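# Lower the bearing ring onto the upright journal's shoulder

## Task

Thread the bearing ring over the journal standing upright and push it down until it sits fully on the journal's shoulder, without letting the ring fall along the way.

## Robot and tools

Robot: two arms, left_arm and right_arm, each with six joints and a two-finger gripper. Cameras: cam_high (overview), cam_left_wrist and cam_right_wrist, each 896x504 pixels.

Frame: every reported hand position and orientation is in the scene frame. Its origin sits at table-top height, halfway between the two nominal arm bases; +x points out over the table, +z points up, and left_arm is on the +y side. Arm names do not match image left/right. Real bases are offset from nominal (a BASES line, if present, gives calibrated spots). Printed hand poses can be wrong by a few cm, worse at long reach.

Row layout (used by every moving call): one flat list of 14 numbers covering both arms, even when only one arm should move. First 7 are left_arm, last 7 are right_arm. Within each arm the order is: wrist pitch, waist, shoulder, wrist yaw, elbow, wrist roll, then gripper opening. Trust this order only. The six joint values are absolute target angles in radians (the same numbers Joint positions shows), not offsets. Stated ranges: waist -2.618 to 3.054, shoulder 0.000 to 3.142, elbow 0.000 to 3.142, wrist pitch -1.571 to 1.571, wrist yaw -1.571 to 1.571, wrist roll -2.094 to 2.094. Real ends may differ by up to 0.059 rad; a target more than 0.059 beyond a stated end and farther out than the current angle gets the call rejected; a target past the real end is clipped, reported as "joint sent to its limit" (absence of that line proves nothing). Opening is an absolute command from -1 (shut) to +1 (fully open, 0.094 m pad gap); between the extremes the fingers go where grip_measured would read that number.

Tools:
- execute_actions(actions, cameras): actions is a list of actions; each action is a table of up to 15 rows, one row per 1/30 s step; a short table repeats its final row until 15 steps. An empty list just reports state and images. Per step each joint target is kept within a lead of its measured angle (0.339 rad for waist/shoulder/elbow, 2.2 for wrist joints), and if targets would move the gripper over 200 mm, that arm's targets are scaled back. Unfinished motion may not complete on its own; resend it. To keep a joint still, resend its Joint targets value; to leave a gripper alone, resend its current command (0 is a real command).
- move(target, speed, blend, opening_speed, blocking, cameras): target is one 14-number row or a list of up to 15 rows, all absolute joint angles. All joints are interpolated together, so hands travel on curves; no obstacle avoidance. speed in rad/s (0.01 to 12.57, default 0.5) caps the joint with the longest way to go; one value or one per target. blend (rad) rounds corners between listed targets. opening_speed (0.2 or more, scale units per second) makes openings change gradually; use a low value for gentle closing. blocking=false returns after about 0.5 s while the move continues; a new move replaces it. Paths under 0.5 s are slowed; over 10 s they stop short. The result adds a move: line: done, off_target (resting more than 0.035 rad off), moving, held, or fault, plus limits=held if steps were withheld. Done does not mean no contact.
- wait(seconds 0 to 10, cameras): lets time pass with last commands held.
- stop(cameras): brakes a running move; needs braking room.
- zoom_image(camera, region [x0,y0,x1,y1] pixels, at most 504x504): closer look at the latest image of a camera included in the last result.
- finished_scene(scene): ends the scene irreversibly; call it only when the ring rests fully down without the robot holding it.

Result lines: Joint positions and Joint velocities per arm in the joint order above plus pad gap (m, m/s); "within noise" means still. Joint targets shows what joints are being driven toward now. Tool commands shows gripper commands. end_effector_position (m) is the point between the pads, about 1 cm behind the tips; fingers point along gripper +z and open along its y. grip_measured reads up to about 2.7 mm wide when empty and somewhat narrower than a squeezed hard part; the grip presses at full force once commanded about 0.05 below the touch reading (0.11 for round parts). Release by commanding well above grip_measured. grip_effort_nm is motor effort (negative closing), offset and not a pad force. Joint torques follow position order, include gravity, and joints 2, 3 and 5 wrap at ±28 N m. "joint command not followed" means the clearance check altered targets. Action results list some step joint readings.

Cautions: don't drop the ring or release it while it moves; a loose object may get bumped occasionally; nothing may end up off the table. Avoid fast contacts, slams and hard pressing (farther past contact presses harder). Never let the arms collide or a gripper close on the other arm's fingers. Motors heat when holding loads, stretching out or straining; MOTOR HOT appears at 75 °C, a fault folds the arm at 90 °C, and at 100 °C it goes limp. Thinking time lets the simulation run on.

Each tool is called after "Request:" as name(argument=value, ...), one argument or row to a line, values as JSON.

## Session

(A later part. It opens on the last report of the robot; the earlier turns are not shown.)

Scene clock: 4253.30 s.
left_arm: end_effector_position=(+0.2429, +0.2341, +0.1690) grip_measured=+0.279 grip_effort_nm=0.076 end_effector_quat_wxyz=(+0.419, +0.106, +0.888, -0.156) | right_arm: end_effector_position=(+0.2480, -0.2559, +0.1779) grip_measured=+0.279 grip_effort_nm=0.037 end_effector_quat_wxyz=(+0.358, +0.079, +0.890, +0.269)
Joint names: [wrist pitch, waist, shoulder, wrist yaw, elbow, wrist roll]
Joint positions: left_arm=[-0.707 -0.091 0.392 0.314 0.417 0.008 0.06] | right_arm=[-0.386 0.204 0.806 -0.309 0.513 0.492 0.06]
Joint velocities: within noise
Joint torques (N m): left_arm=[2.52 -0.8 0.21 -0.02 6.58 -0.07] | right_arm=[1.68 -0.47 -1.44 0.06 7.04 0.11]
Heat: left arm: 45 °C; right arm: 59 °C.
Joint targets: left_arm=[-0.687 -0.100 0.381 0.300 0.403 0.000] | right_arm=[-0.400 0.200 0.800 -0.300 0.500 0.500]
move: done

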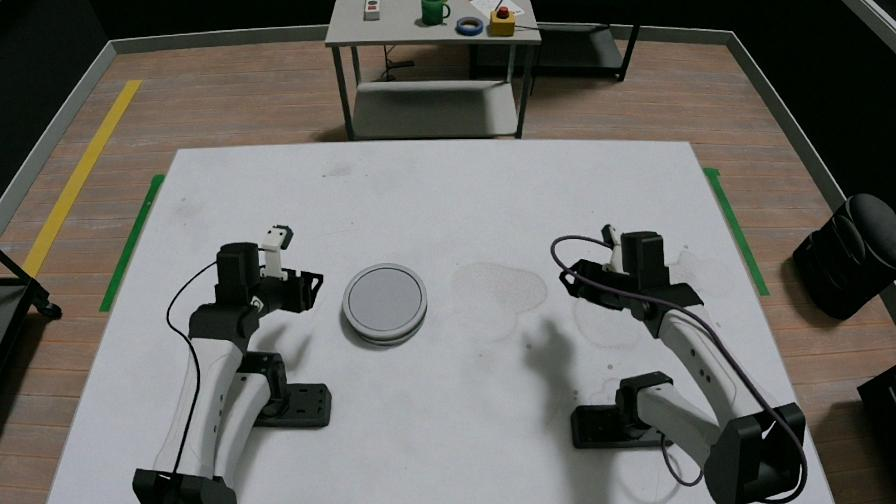

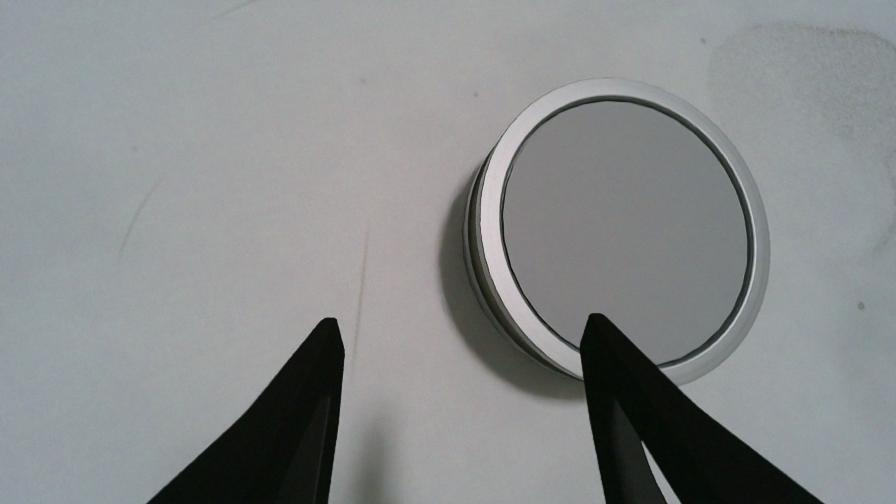

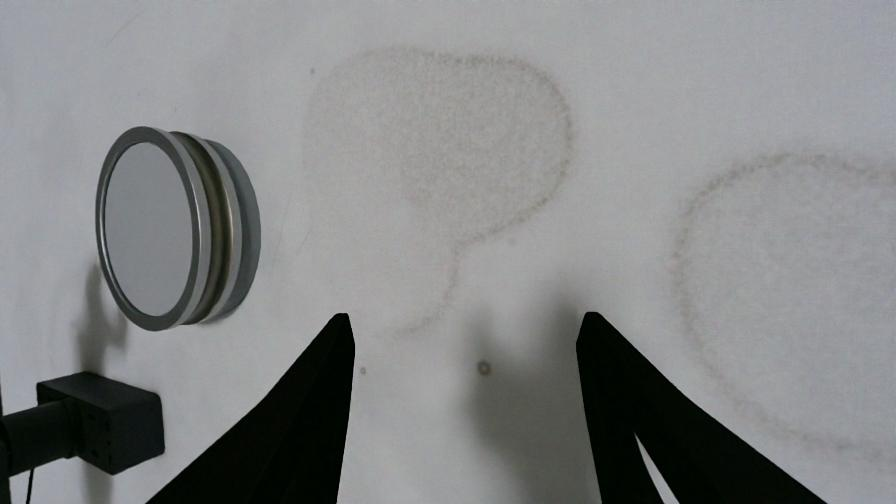

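Request:
move(
  target=[
    [-0.9,-0.35,0.9,0.1,0.8,0.0,-0.95,-0.4,0.2,0.8,-0.3,0.5,0.5,0.28],
    [-1.21,-0.552,1.44,0.0,1.10,0.0,-0.95,-0.4,0.2,0.8,-0.3,0.5,0.5,0.28],
  ],
  speed=[0.6, 0.5],
  blend=[0.1, 0.0],
  opening_speed=0.6,
)

Request:
zoom_image(
  camera="cam_left_wrist",
  region=[200, 0, 700, 400],
)

Scene clock: 4290.13 s.
left_arm: end_effector_position=(+0.2471, +0.1804, +0.1378) grip_measured=-0.947 grip_effort_nm=-0.168 end_effector_quat_wxyz=(+0.007, +0.267, +0.964, -0.010) | right_arm: end_effector_position=(+0.2480, -0.2560, +0.1778) grip_measured=+0.279 grip_effort_nm=0.032 end_effector_quat_wxyz=(+0.358, +0.079, +0.891, +0.269)
Joint names: [wrist pitch, waist, shoulder, wrist yaw, elbow, wrist roll]
Joint positions: left_arm=[-1.195 -0.544 1.427 0.015 1.07 0.007 0.002] | right_arm=[-0.386 0.204 0.806 -0.308 0.513 0.493 0.06]
Joint velocities: within noise
Joint torques (N m): left_arm=[0.31 -0.65 -4.03 -0.13 9.52 -0.07] | right_arm=[1.69 -0.34 -1.42 0.05 7.05 0.08]
Heat: left arm: 43 °C; right arm: 55 °C.
Joint targets: left_arm=[-1.210 -0.552 1.440 0.000 1.100 0.000] | right_arm=[-0.400 0.200 0.800 -0.300 0.500 0.500]
move: done

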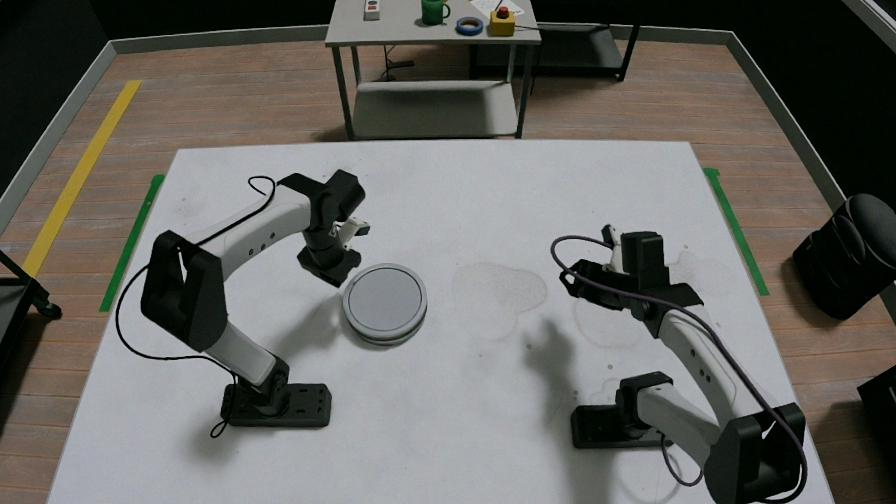

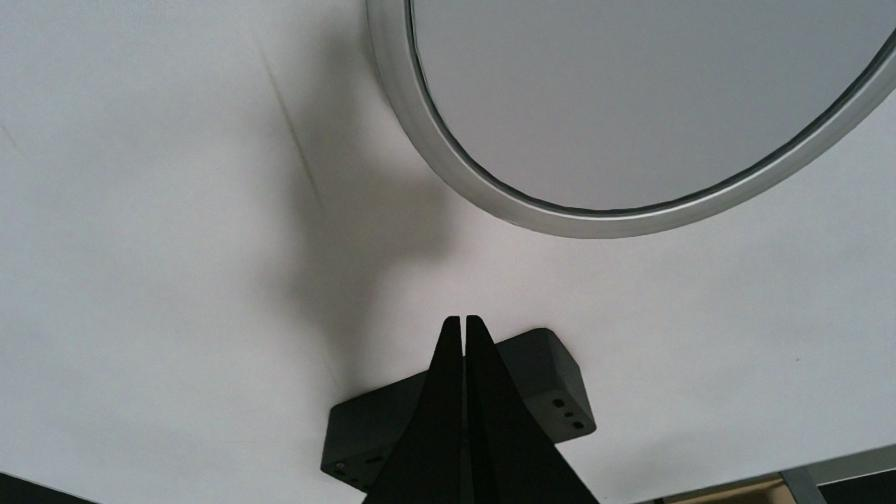

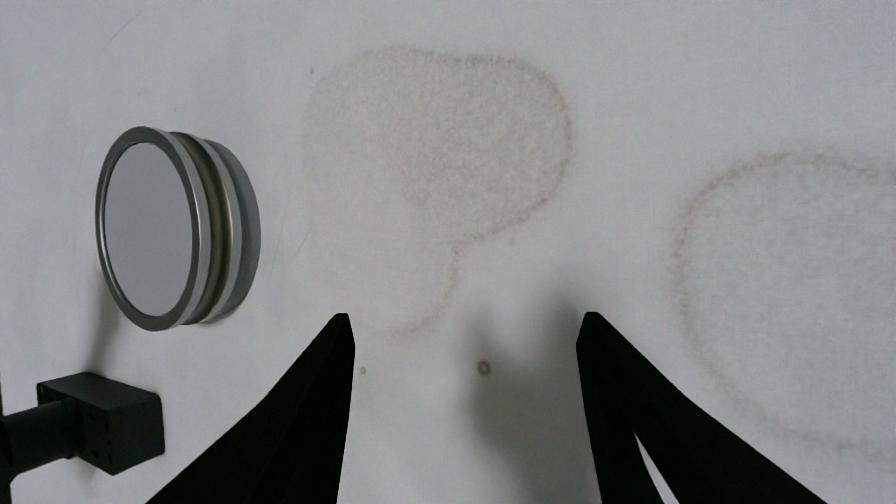

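Scaled by 1.008 from the camera's 896x504 image, which has a finer 1280x720 frame.

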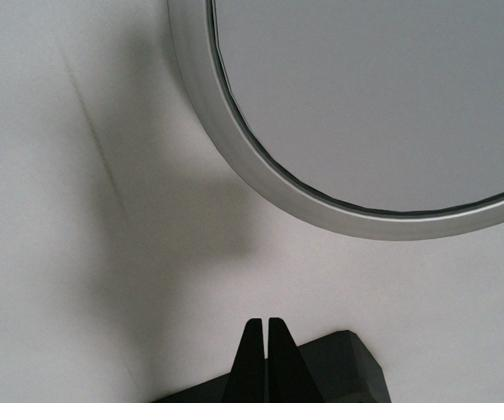

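Request:
move(
  target=[-0.975,-0.56,1.545,0.0,0.92,0.0,-0.95,-0.4,0.2,0.8,-0.3,0.5,0.5,0.28],
  speed=0.2,
  cameras=["cam_left_wrist"],
)

Request:
zoom_image(
  camera="cam_left_wrist",
  region=[250, 50, 650, 370],
)

Scene clock: 4306.03 s.
left_arm: end_effector_position=(+0.2489, +0.1777, +0.0811) grip_measured=-0.947 grip_effort_nm=-0.164 end_effector_quat_wxyz=(-0.012, +0.270, +0.963, -0.004) | right_arm: end_effector_position=(+0.2480, -0.2560, +0.1777) grip_measured=+0.279 grip_effort_nm=0.032 end_effector_quat_wxyz=(+0.358, +0.079, +0.891, +0.269)
Joint names: [wrist pitch, waist, shoulder, wrist yaw, elbow, wrist roll]
Joint positions: left_arm=[-0.992 -0.55 1.53 0.015 0.931 0.007 0.002] | right_arm=[-0.387 0.204 0.806 -0.308 0.513 0.493 0.06]
Joint velocities: within noise
Joint torques (N m): left_arm=[0.58 -0.81 -4.38 -0.13 5.42 -0.07] | right_arm=[1.68 -0.39 -1.46 0.08 7.1 0.09]
Heat: left arm: 43 °C; right arm: 54 °C.
Joint targets: left_arm=[-0.975 -0.560 1.545 0.000 0.920 0.000] | right_arm=[-0.400 0.200 0.800 -0.300 0.500 0.500]
move: done
Images, in order (width x height): cam_left_wrist 896x504.

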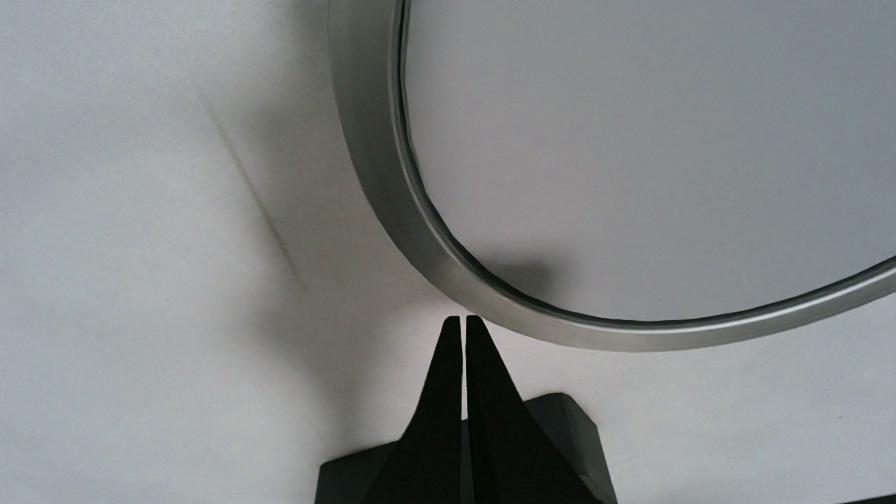

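Scaled by 1.260 from the camera's 896x504 image, which has a finer 1280x720 frame.

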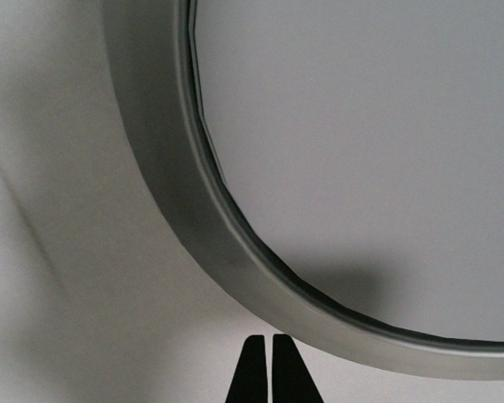

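Request:
move(
  target=[-0.865, -0.56, 1.585, 0.0, 0.85, 0.0, -0.95, -0.4, 0.2, 0.8, -0.3, 0.5, 0.5, 0.28],
  speed=0.05,
  cameras=["cam_left_wrist", "cam_high"],
)

Request:
zoom_image(
  camera="cam_left_wrist",
  region=[250, 50, 650, 370],
)

Scene clock: 4316.37 s.
left_arm: end_effector_position=(+0.2486, +0.1779, +0.0648) grip_measured=-0.947 grip_effort_nm=-0.159 end_effector_quat_wxyz=(-0.011, +0.270, +0.963, -0.005) | right_arm: end_effector_position=(+0.2480, -0.2560, +0.1777) grip_measured=+0.279 grip_effort_nm=0.032 end_effector_quat_wxyz=(+0.358, +0.079, +0.891, +0.269)
Joint names: [wrist pitch, waist, shoulder, wrist yaw, elbow, wrist roll]
Joint positions: left_arm=[-0.92 -0.55 1.553 0.015 0.883 0.007 0.002] | right_arm=[-0.387 0.204 0.806 -0.308 0.513 0.493 0.06]
Joint velocities: within noise
Joint torques (N m): left_arm=[1.06 -0.81 -3.12 -0.13 3.22 -0.07] | right_arm=[1.69 -0.47 -1.42 0.08 7.05 0.08]
Heat: left arm: 43 °C; right arm: 53 °C.
Joint targets: left_arm=[-0.865 -0.560 1.585 0.000 0.850 0.000] | right_arm=[-0.400 0.200 0.800 -0.300 0.500 0.500]
move: off_target (left_arm); left_arm: the wrist pitch is farthest, 0.055 rad from its target
Images, in order (width x height): cam_high 896x504, cam_left_wrist 896x504.

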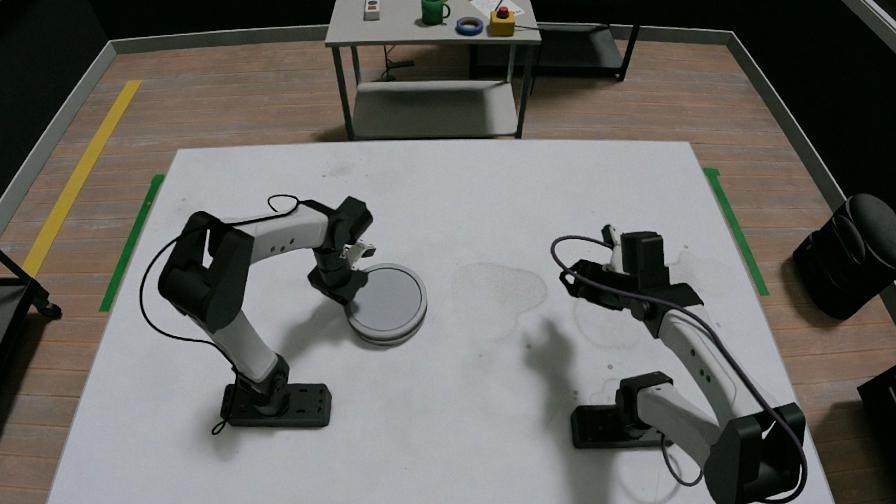

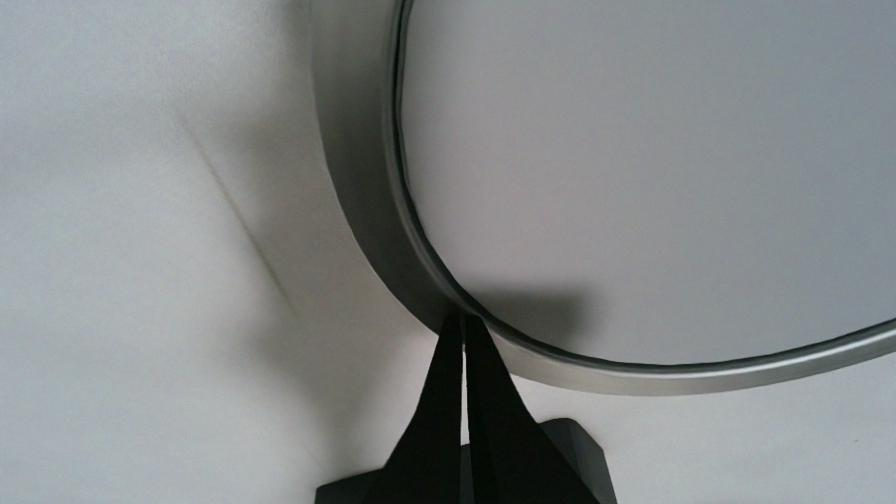

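Scaled by 1.260 from the camera's 896x504 image, which has a finer 1280x720 frame.

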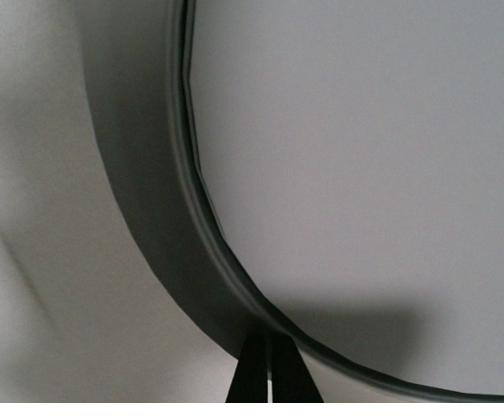

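Request:
move(
  target=[
    [-0.94, -0.55, 1.50, 0.0, 0.945, 0.0, -0.95, -0.4, 0.2, 0.8, -0.3, 0.5, 0.5, 0.28],
    [-0.94, -0.536, 1.50, 0.0, 0.945, 0.0, -0.95, -0.4, 0.2, 0.8, -0.3, 0.5, 0.5, 0.28],
    [-0.865, -0.536, 1.585, 0.0, 0.85, 0.0, -0.95, -0.4, 0.2, 0.8, -0.3, 0.5, 0.5, 0.28],
  ],
  speed=[0.15,0.1,0.05],
  cameras=["cam_left_wrist"],
)

Request:
zoom_image(
  camera="cam_left_wrist",
  region=[250, 50, 650, 370],
)

Scene clock: 4336.17 s.
left_arm: end_effector_position=(+0.2531, +0.1767, +0.0649) grip_measured=-0.947 grip_effort_nm=-0.168 end_effector_quat_wxyz=(+0.000, +0.267, +0.964, -0.007) | right_arm: end_effector_position=(+0.2480, -0.2560, +0.1777) grip_measured=+0.279 grip_effort_nm=0.027 end_effector_quat_wxyz=(+0.358, +0.079, +0.891, +0.269)
Joint names: [wrist pitch, waist, shoulder, wrist yaw, elbow, wrist roll]
Joint positions: left_arm=[-0.898 -0.545 1.549 0.015 0.88 0.007 0.002] | right_arm=[-0.387 0.204 0.806 -0.308 0.513 0.493 0.06]
Joint velocities: within noise
Joint torques (N m): left_arm=[0.86 0.99 -2.81 -0.13 3.52 -0.07] | right_arm=[1.68 -0.44 -1.4 0.07 7.06 0.09]
Heat: left arm: 43 °C; right arm: 52 °C.
Joint targets: left_arm=[-0.865 -0.536 1.585 0.000 0.850 0.000] | right_arm=[-0.400 0.200 0.800 -0.300 0.500 0.500]
move: off_target (left_arm); left_arm: the shoulder is farthest, 0.036 rad from its target
Images, in order (width x height): cam_left_wrist 896x504.

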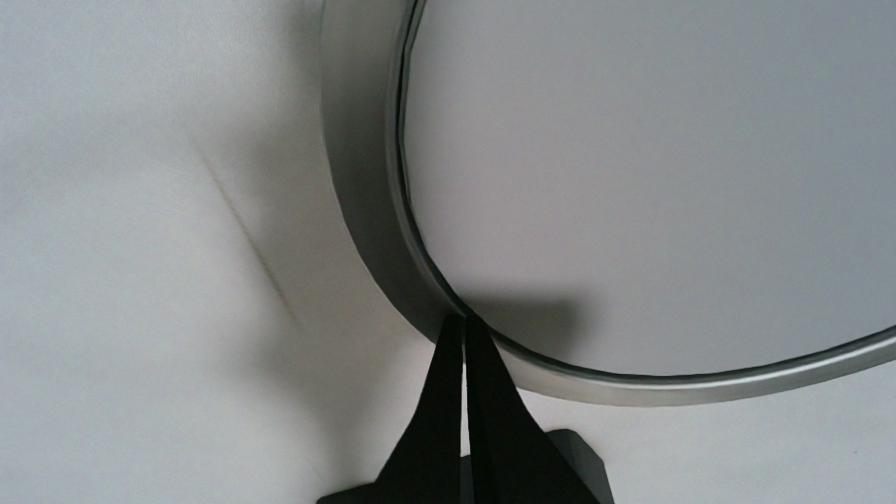

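Scaled by 1.260 from the camera's 896x504 image, which has a finer 1280x720 frame.

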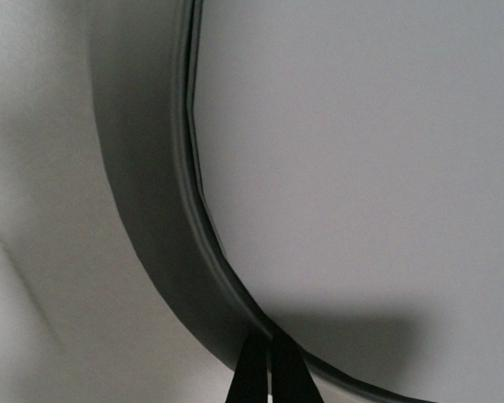

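Request:
move(
  target=[
    [-0.94, -0.55, 1.49, 0.0, 0.945, 0.0, -0.95, -0.4, 0.2, 0.8, -0.3, 0.5, 0.5, 0.28],
    [-0.94, -0.516, 1.48, 0.0, 0.93, 0.0, -0.95, -0.4, 0.2, 0.8, -0.3, 0.5, 0.5, 0.28],
    [-0.87, -0.516, 1.565, 0.0, 0.83, 0.0, -0.95, -0.4, 0.2, 0.8, -0.3, 0.5, 0.5, 0.28],
  ],
  speed=[0.15,0.1,0.05],
  cameras=["cam_left_wrist"],
)

Request:
zoom_image(
  camera="cam_left_wrist",
  region=[250, 50, 650, 370],
)

Scene clock: 4349.43 s.
left_arm: end_effector_position=(+0.2506, +0.1842, +0.0647) grip_measured=-0.947 grip_effort_nm=-0.168 end_effector_quat_wxyz=(-0.002, +0.257, +0.966, -0.007) | right_arm: end_effector_position=(+0.2480, -0.2560, +0.1777) grip_measured=+0.279 grip_effort_nm=0.027 end_effector_quat_wxyz=(+0.358, +0.079, +0.891, +0.269)
Joint names: [wrist pitch, waist, shoulder, wrist yaw, elbow, wrist roll]
Joint positions: left_arm=[-0.902 -0.524 1.53 0.014 0.861 0.007 0.002] | right_arm=[-0.387 0.204 0.806 -0.308 0.513 0.493 0.06]
Joint velocities: within noise
Joint torques (N m): left_arm=[0.83 0.87 -2.69 -0.12 3.47 -0.07] | right_arm=[1.69 -0.42 -1.42 0.09 7.02 0.09]
Heat: left arm: 43 °C; right arm: 52 °C.
Joint targets: left_arm=[-0.870 -0.516 1.565 0.000 0.830 0.000] | right_arm=[-0.400 0.200 0.800 -0.300 0.500 0.500]
move: done
Images, in order (width x height): cam_left_wrist 896x504.

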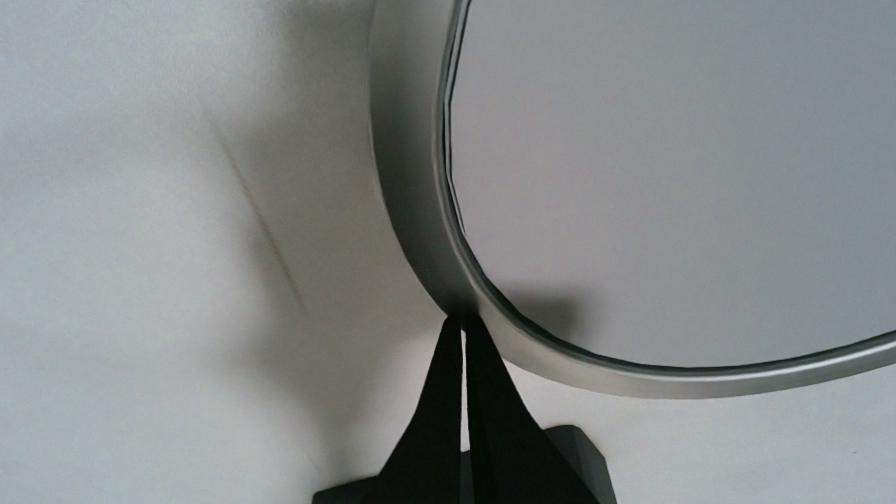

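Scaled by 1.260 from the camera's 896x504 image, which has a finer 1280x720 frame.

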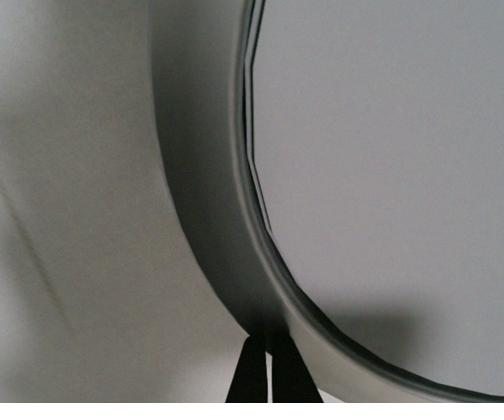

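Request:
move(
  target=[
    [-0.94, -0.516, 1.47, 0.0, 0.945, 0.0, -0.95, -0.4, 0.2, 0.8, -0.3, 0.5, 0.5, 0.28],
    [-0.94, -0.635, 1.54, 0.0, 0.995, 0.0, -0.95, -0.4, 0.2, 0.8, -0.3, 0.5, 0.5, 0.28],
    [-0.858, -0.635, 1.635, 0.0, 0.8876, 0.0, -0.95, -0.4, 0.2, 0.8, -0.3, 0.5, 0.5, 0.28],
  ],
  speed=[0.15,0.15,0.05],
  cameras=["cam_left_wrist"],
)

Scene clock: 4366.73 s.
left_arm: end_effector_position=(+0.2514, +0.1538, +0.0624) grip_measured=-0.947 grip_effort_nm=-0.159 end_effector_quat_wxyz=(-0.001, +0.306, +0.952, -0.006) | right_arm: end_effector_position=(+0.2480, -0.2560, +0.1777) grip_measured=+0.279 grip_effort_nm=0.032 end_effector_quat_wxyz=(+0.358, +0.079, +0.891, +0.269)
Joint names: [wrist pitch, waist, shoulder, wrist yaw, elbow, wrist roll]
Joint positions: left_arm=[-0.89 -0.627 1.598 0.013 0.918 0.007 0.002] | right_arm=[-0.387 0.204 0.806 -0.308 0.513 0.493 0.06]
Joint velocities: within noise
Joint torques (N m): left_arm=[0.83 -0.68 -3.17 -0.12 3.47 -0.07] | right_arm=[1.68 -0.39 -1.35 0.07 7.05 0.09]
Heat: left arm: 42 °C; right arm: 51 °C.
Joint targets: left_arm=[-0.858 -0.635 1.635 0.000 0.888 0.000] | right_arm=[-0.400 0.200 0.800 -0.300 0.500 0.500]
move: off_target (left_arm); left_arm: the shoulder is farthest, 0.037 rad from its target
Images, in order (width x height): cam_left_wrist 896x504.

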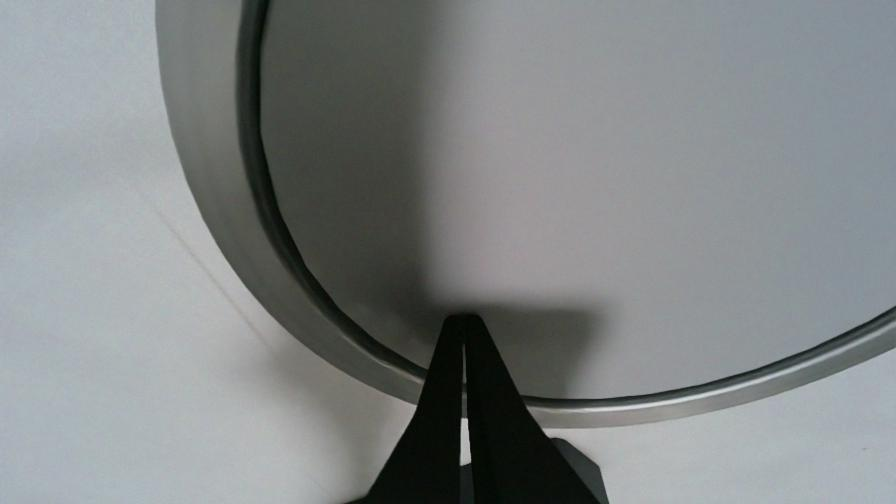

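Request:
move(
  target=[
    [-0.95, -0.635, 1.54, 0.0, 0.995, 0.0, -0.95, -0.4, 0.2, 0.8, -0.3, 0.5, 0.5, 0.28],
    [-1.02, -0.893, 1.84, 0.0, 1.28, 0.0, -0.95, -0.4, 0.2, 0.8, -0.3, 0.5, 0.5, 0.28],
    [-0.907, -0.893, 1.89, 0.0, 1.188, 0.0, -0.95, -0.4, 0.2, 0.8, -0.3, 0.5, 0.5, 0.28],
  ],
  speed=[0.15,0.25,0.05],
  cameras=["cam_left_wrist"],
)

Request:
move(
  target=[
    [-1.03, -0.893, 1.80, 0.0, 1.29, 0.0, -0.95, -0.4, 0.2, 0.8, -0.3, 0.5, 0.5, 0.28],
    [-1.05, -0.952, 1.92, 0.0, 1.39, 0.0, -0.95, -0.4, 0.2, 0.8, -0.3, 0.5, 0.5, 0.28],
    [-0.949, -0.952, 1.968, 0.0, 1.309, 0.0, -0.95, -0.4, 0.2, 0.8, -0.3, 0.5, 0.5, 0.28],
  ],
  speed=[0.15,0.25,0.05],
  cameras=["cam_left_wrist", "cam_high"],
)

Scene clock: 4388.30 s.
left_arm: end_effector_position=(+0.2491, +0.0535, +0.0631) grip_measured=-0.947 grip_effort_nm=-0.164 end_effector_quat_wxyz=(-0.009, +0.428, +0.904, -0.002) | right_arm: end_effector_position=(+0.2480, -0.2560, +0.1777) grip_measured=+0.279 grip_effort_nm=0.037 end_effector_quat_wxyz=(+0.358, +0.079, +0.891, +0.269)
Joint names: [wrist pitch, waist, shoulder, wrist yaw, elbow, wrist roll]
Joint positions: left_arm=[-0.953 -0.888 1.853 0.012 1.221 0.007 0.002] | right_arm=[-0.387 0.204 0.806 -0.308 0.513 0.493 0.06]
Joint velocities: within noise
Joint torques (N m): left_arm=[0.96 -0.35 -5.52 -0.11 3.28 -0.07] | right_arm=[1.68 -0.43 -1.39 0.07 7.06 0.08]
Heat: left arm: 42 °C; right arm: 50 °C.
Joint targets: left_arm=[-0.907 -0.893 1.890 0.000 1.188 0.000] | right_arm=[-0.400 0.200 0.800 -0.300 0.500 0.500]
move: off_target (left_arm); left_arm: the wrist pitch is farthest, 0.046 rad from its target
Images, in order (width x height): cam_left_wrist 896x504.

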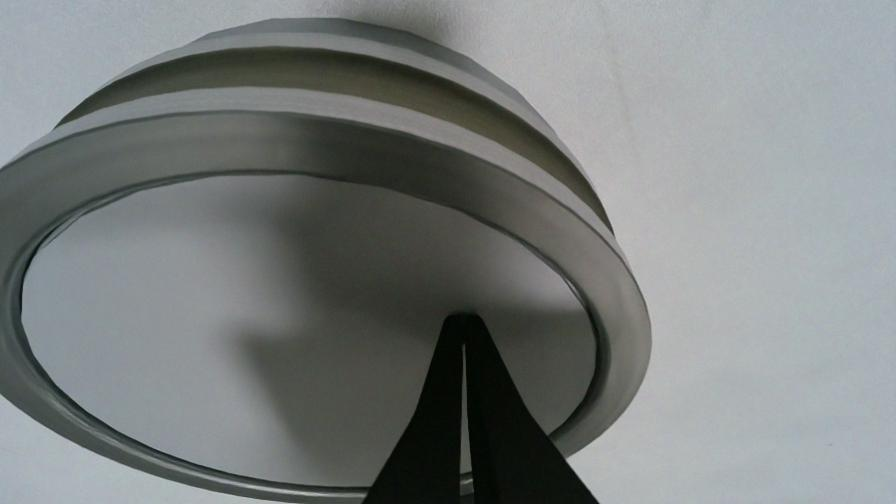

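Scene clock: 4391.93 s.
left_arm: end_effector_position=(+0.2483, +0.0232, +0.0662) grip_measured=-0.947 grip_effort_nm=-0.164 end_effector_quat_wxyz=(-0.008, +0.454, +0.891, -0.002) | right_arm: end_effector_position=(+0.2480, -0.2560, +0.1777) grip_measured=+0.279 grip_effort_nm=0.027 end_effector_quat_wxyz=(+0.358, +0.079, +0.891, +0.269)
Joint names: [wrist pitch, waist, shoulder, wrist yaw, elbow, wrist roll]
Joint positions: left_arm=[-0.992 -0.946 1.931 0.011 1.339 0.007 0.002] | right_arm=[-0.387 0.204 0.806 -0.308 0.513 0.493 0.06]
Joint velocities: within noise
Joint torques (N m): left_arm=[0.92 -0.47 -6.2 -0.1 3.64 -0.07] | right_arm=[1.66 -0.4 -1.44 0.07 7.02 0.07]
Heat: left arm: 43 °C; right arm: 50 °C.
Joint targets: left_arm=[-0.949 -0.952 1.968 0.000 1.309 0.000] | right_arm=[-0.400 0.200 0.800 -0.300 0.500 0.500]
move: off_target (left_arm); left_arm: the wrist pitch is farthest, 0.043 rad from its target
Images, in order (width x height): cam_high 896x504, cam_left_wrist 896x504.

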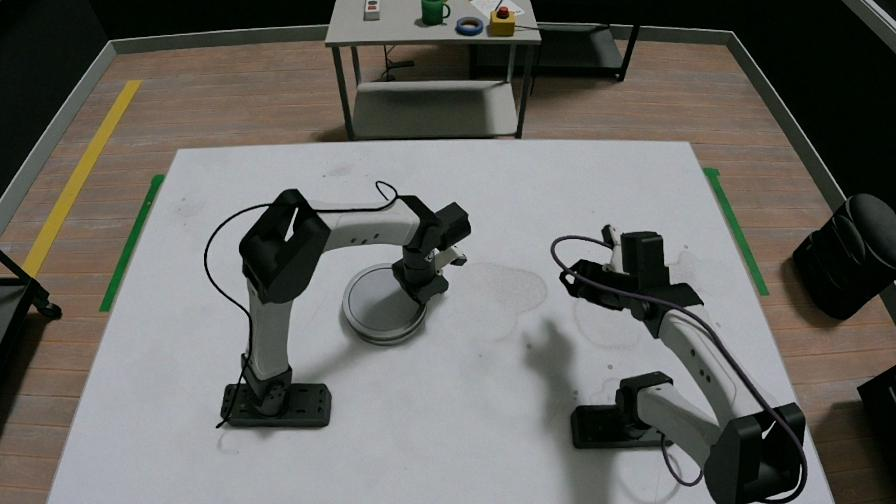

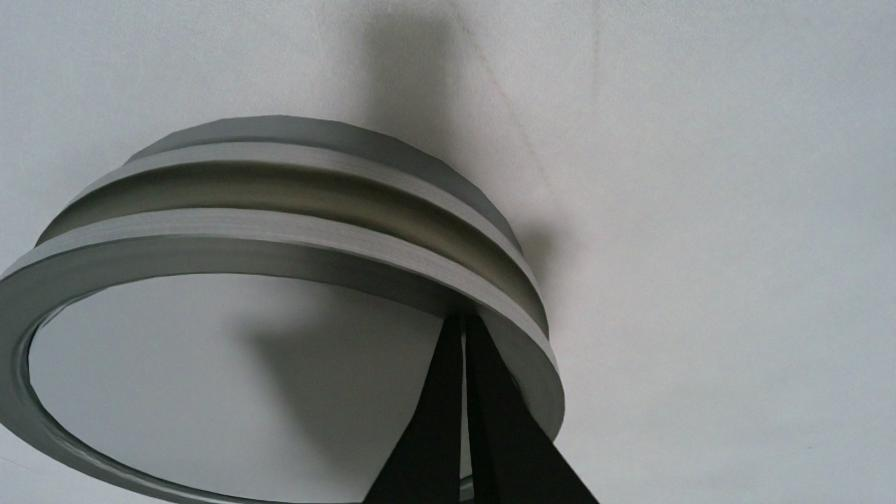

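Request:
move(
  target=[
    [-1.05, -0.952, 1.86, 0.0, 1.40, 0.0, -0.95, -0.4, 0.2, 0.8, -0.3, 0.5, 0.5, 0.28],
    [-1.2, -0.8, 1.5, 0.1, 1.3, 0.0, -0.95, -0.4, 0.2, 0.8, -0.3, 0.5, 0.5, 0.28],
    [-0.687,-0.1,0.381,0.3,0.403,0.0,-0.5,-0.4,0.2,0.8,-0.3,0.5,0.5,0.28],
  ],
  speed=[0.2,0.4,0.7],
  blend=[0.01,0.1,0.0],
)

Request:
zoom_image(
  camera="cam_high",
  region=[310, 220, 470, 360],
)

Scene clock: 4402.03 s.
left_arm: end_effector_position=(+0.2431, +0.2351, +0.1673) grip_measured=-0.503 grip_effort_nm=0.149 end_effector_quat_wxyz=(+0.419, +0.108, +0.890, -0.148) | right_arm: end_effector_position=(+0.2480, -0.2560, +0.1777) grip_measured=+0.279 grip_effort_nm=0.027 end_effector_quat_wxyz=(+0.358, +0.079, +0.891, +0.269)
Joint names: [wrist pitch, waist, shoulder, wrist yaw, elbow, wrist roll]
Joint positions: left_arm=[-0.706 -0.109 0.392 0.285 0.415 0.007 0.023] | right_arm=[-0.387 0.204 0.806 -0.308 0.513 0.493 0.06]
Joint velocities: within noise
Joint torques (N m): left_arm=[2.52 0.99 0.21 0.25 6.74 -0.06] | right_arm=[1.66 -0.42 -1.4 0.08 7.06 0.09]
Heat: left arm: 43 °C; right arm: 49 °C.
Joint targets: left_arm=[-0.687 -0.100 0.381 0.300 0.403 0.000] | right_arm=[-0.400 0.200 0.800 -0.300 0.500 0.500]
move: done

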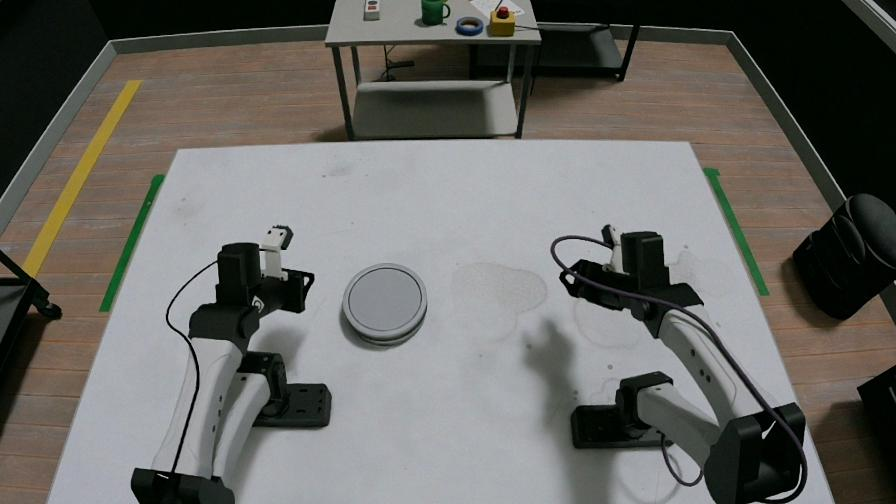

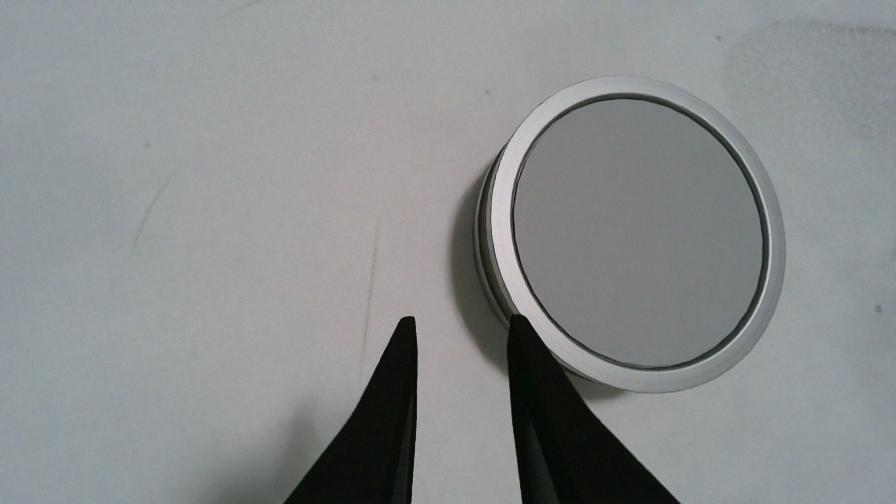

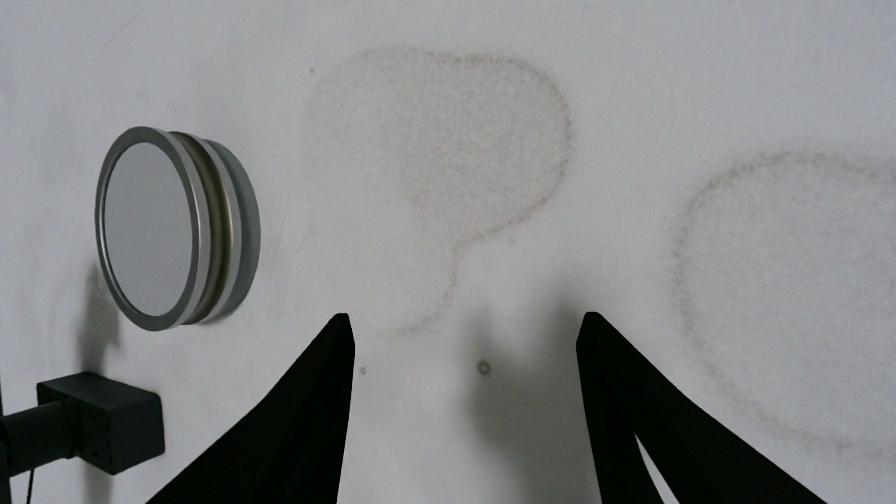

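Scaled by 3.150 from the camera's 896x504 image, which has a finer 1280x720 frame.

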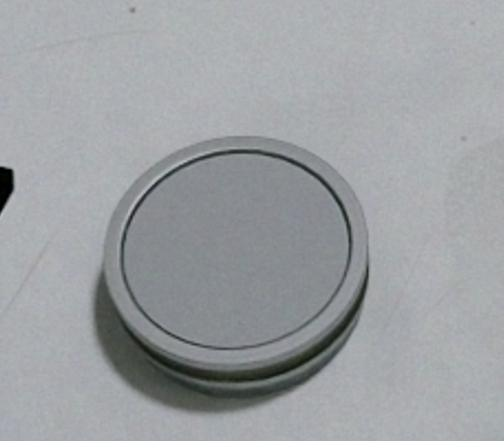

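Request:
finished_scene(
  scene=1,
)

The scene is finished: the task was done.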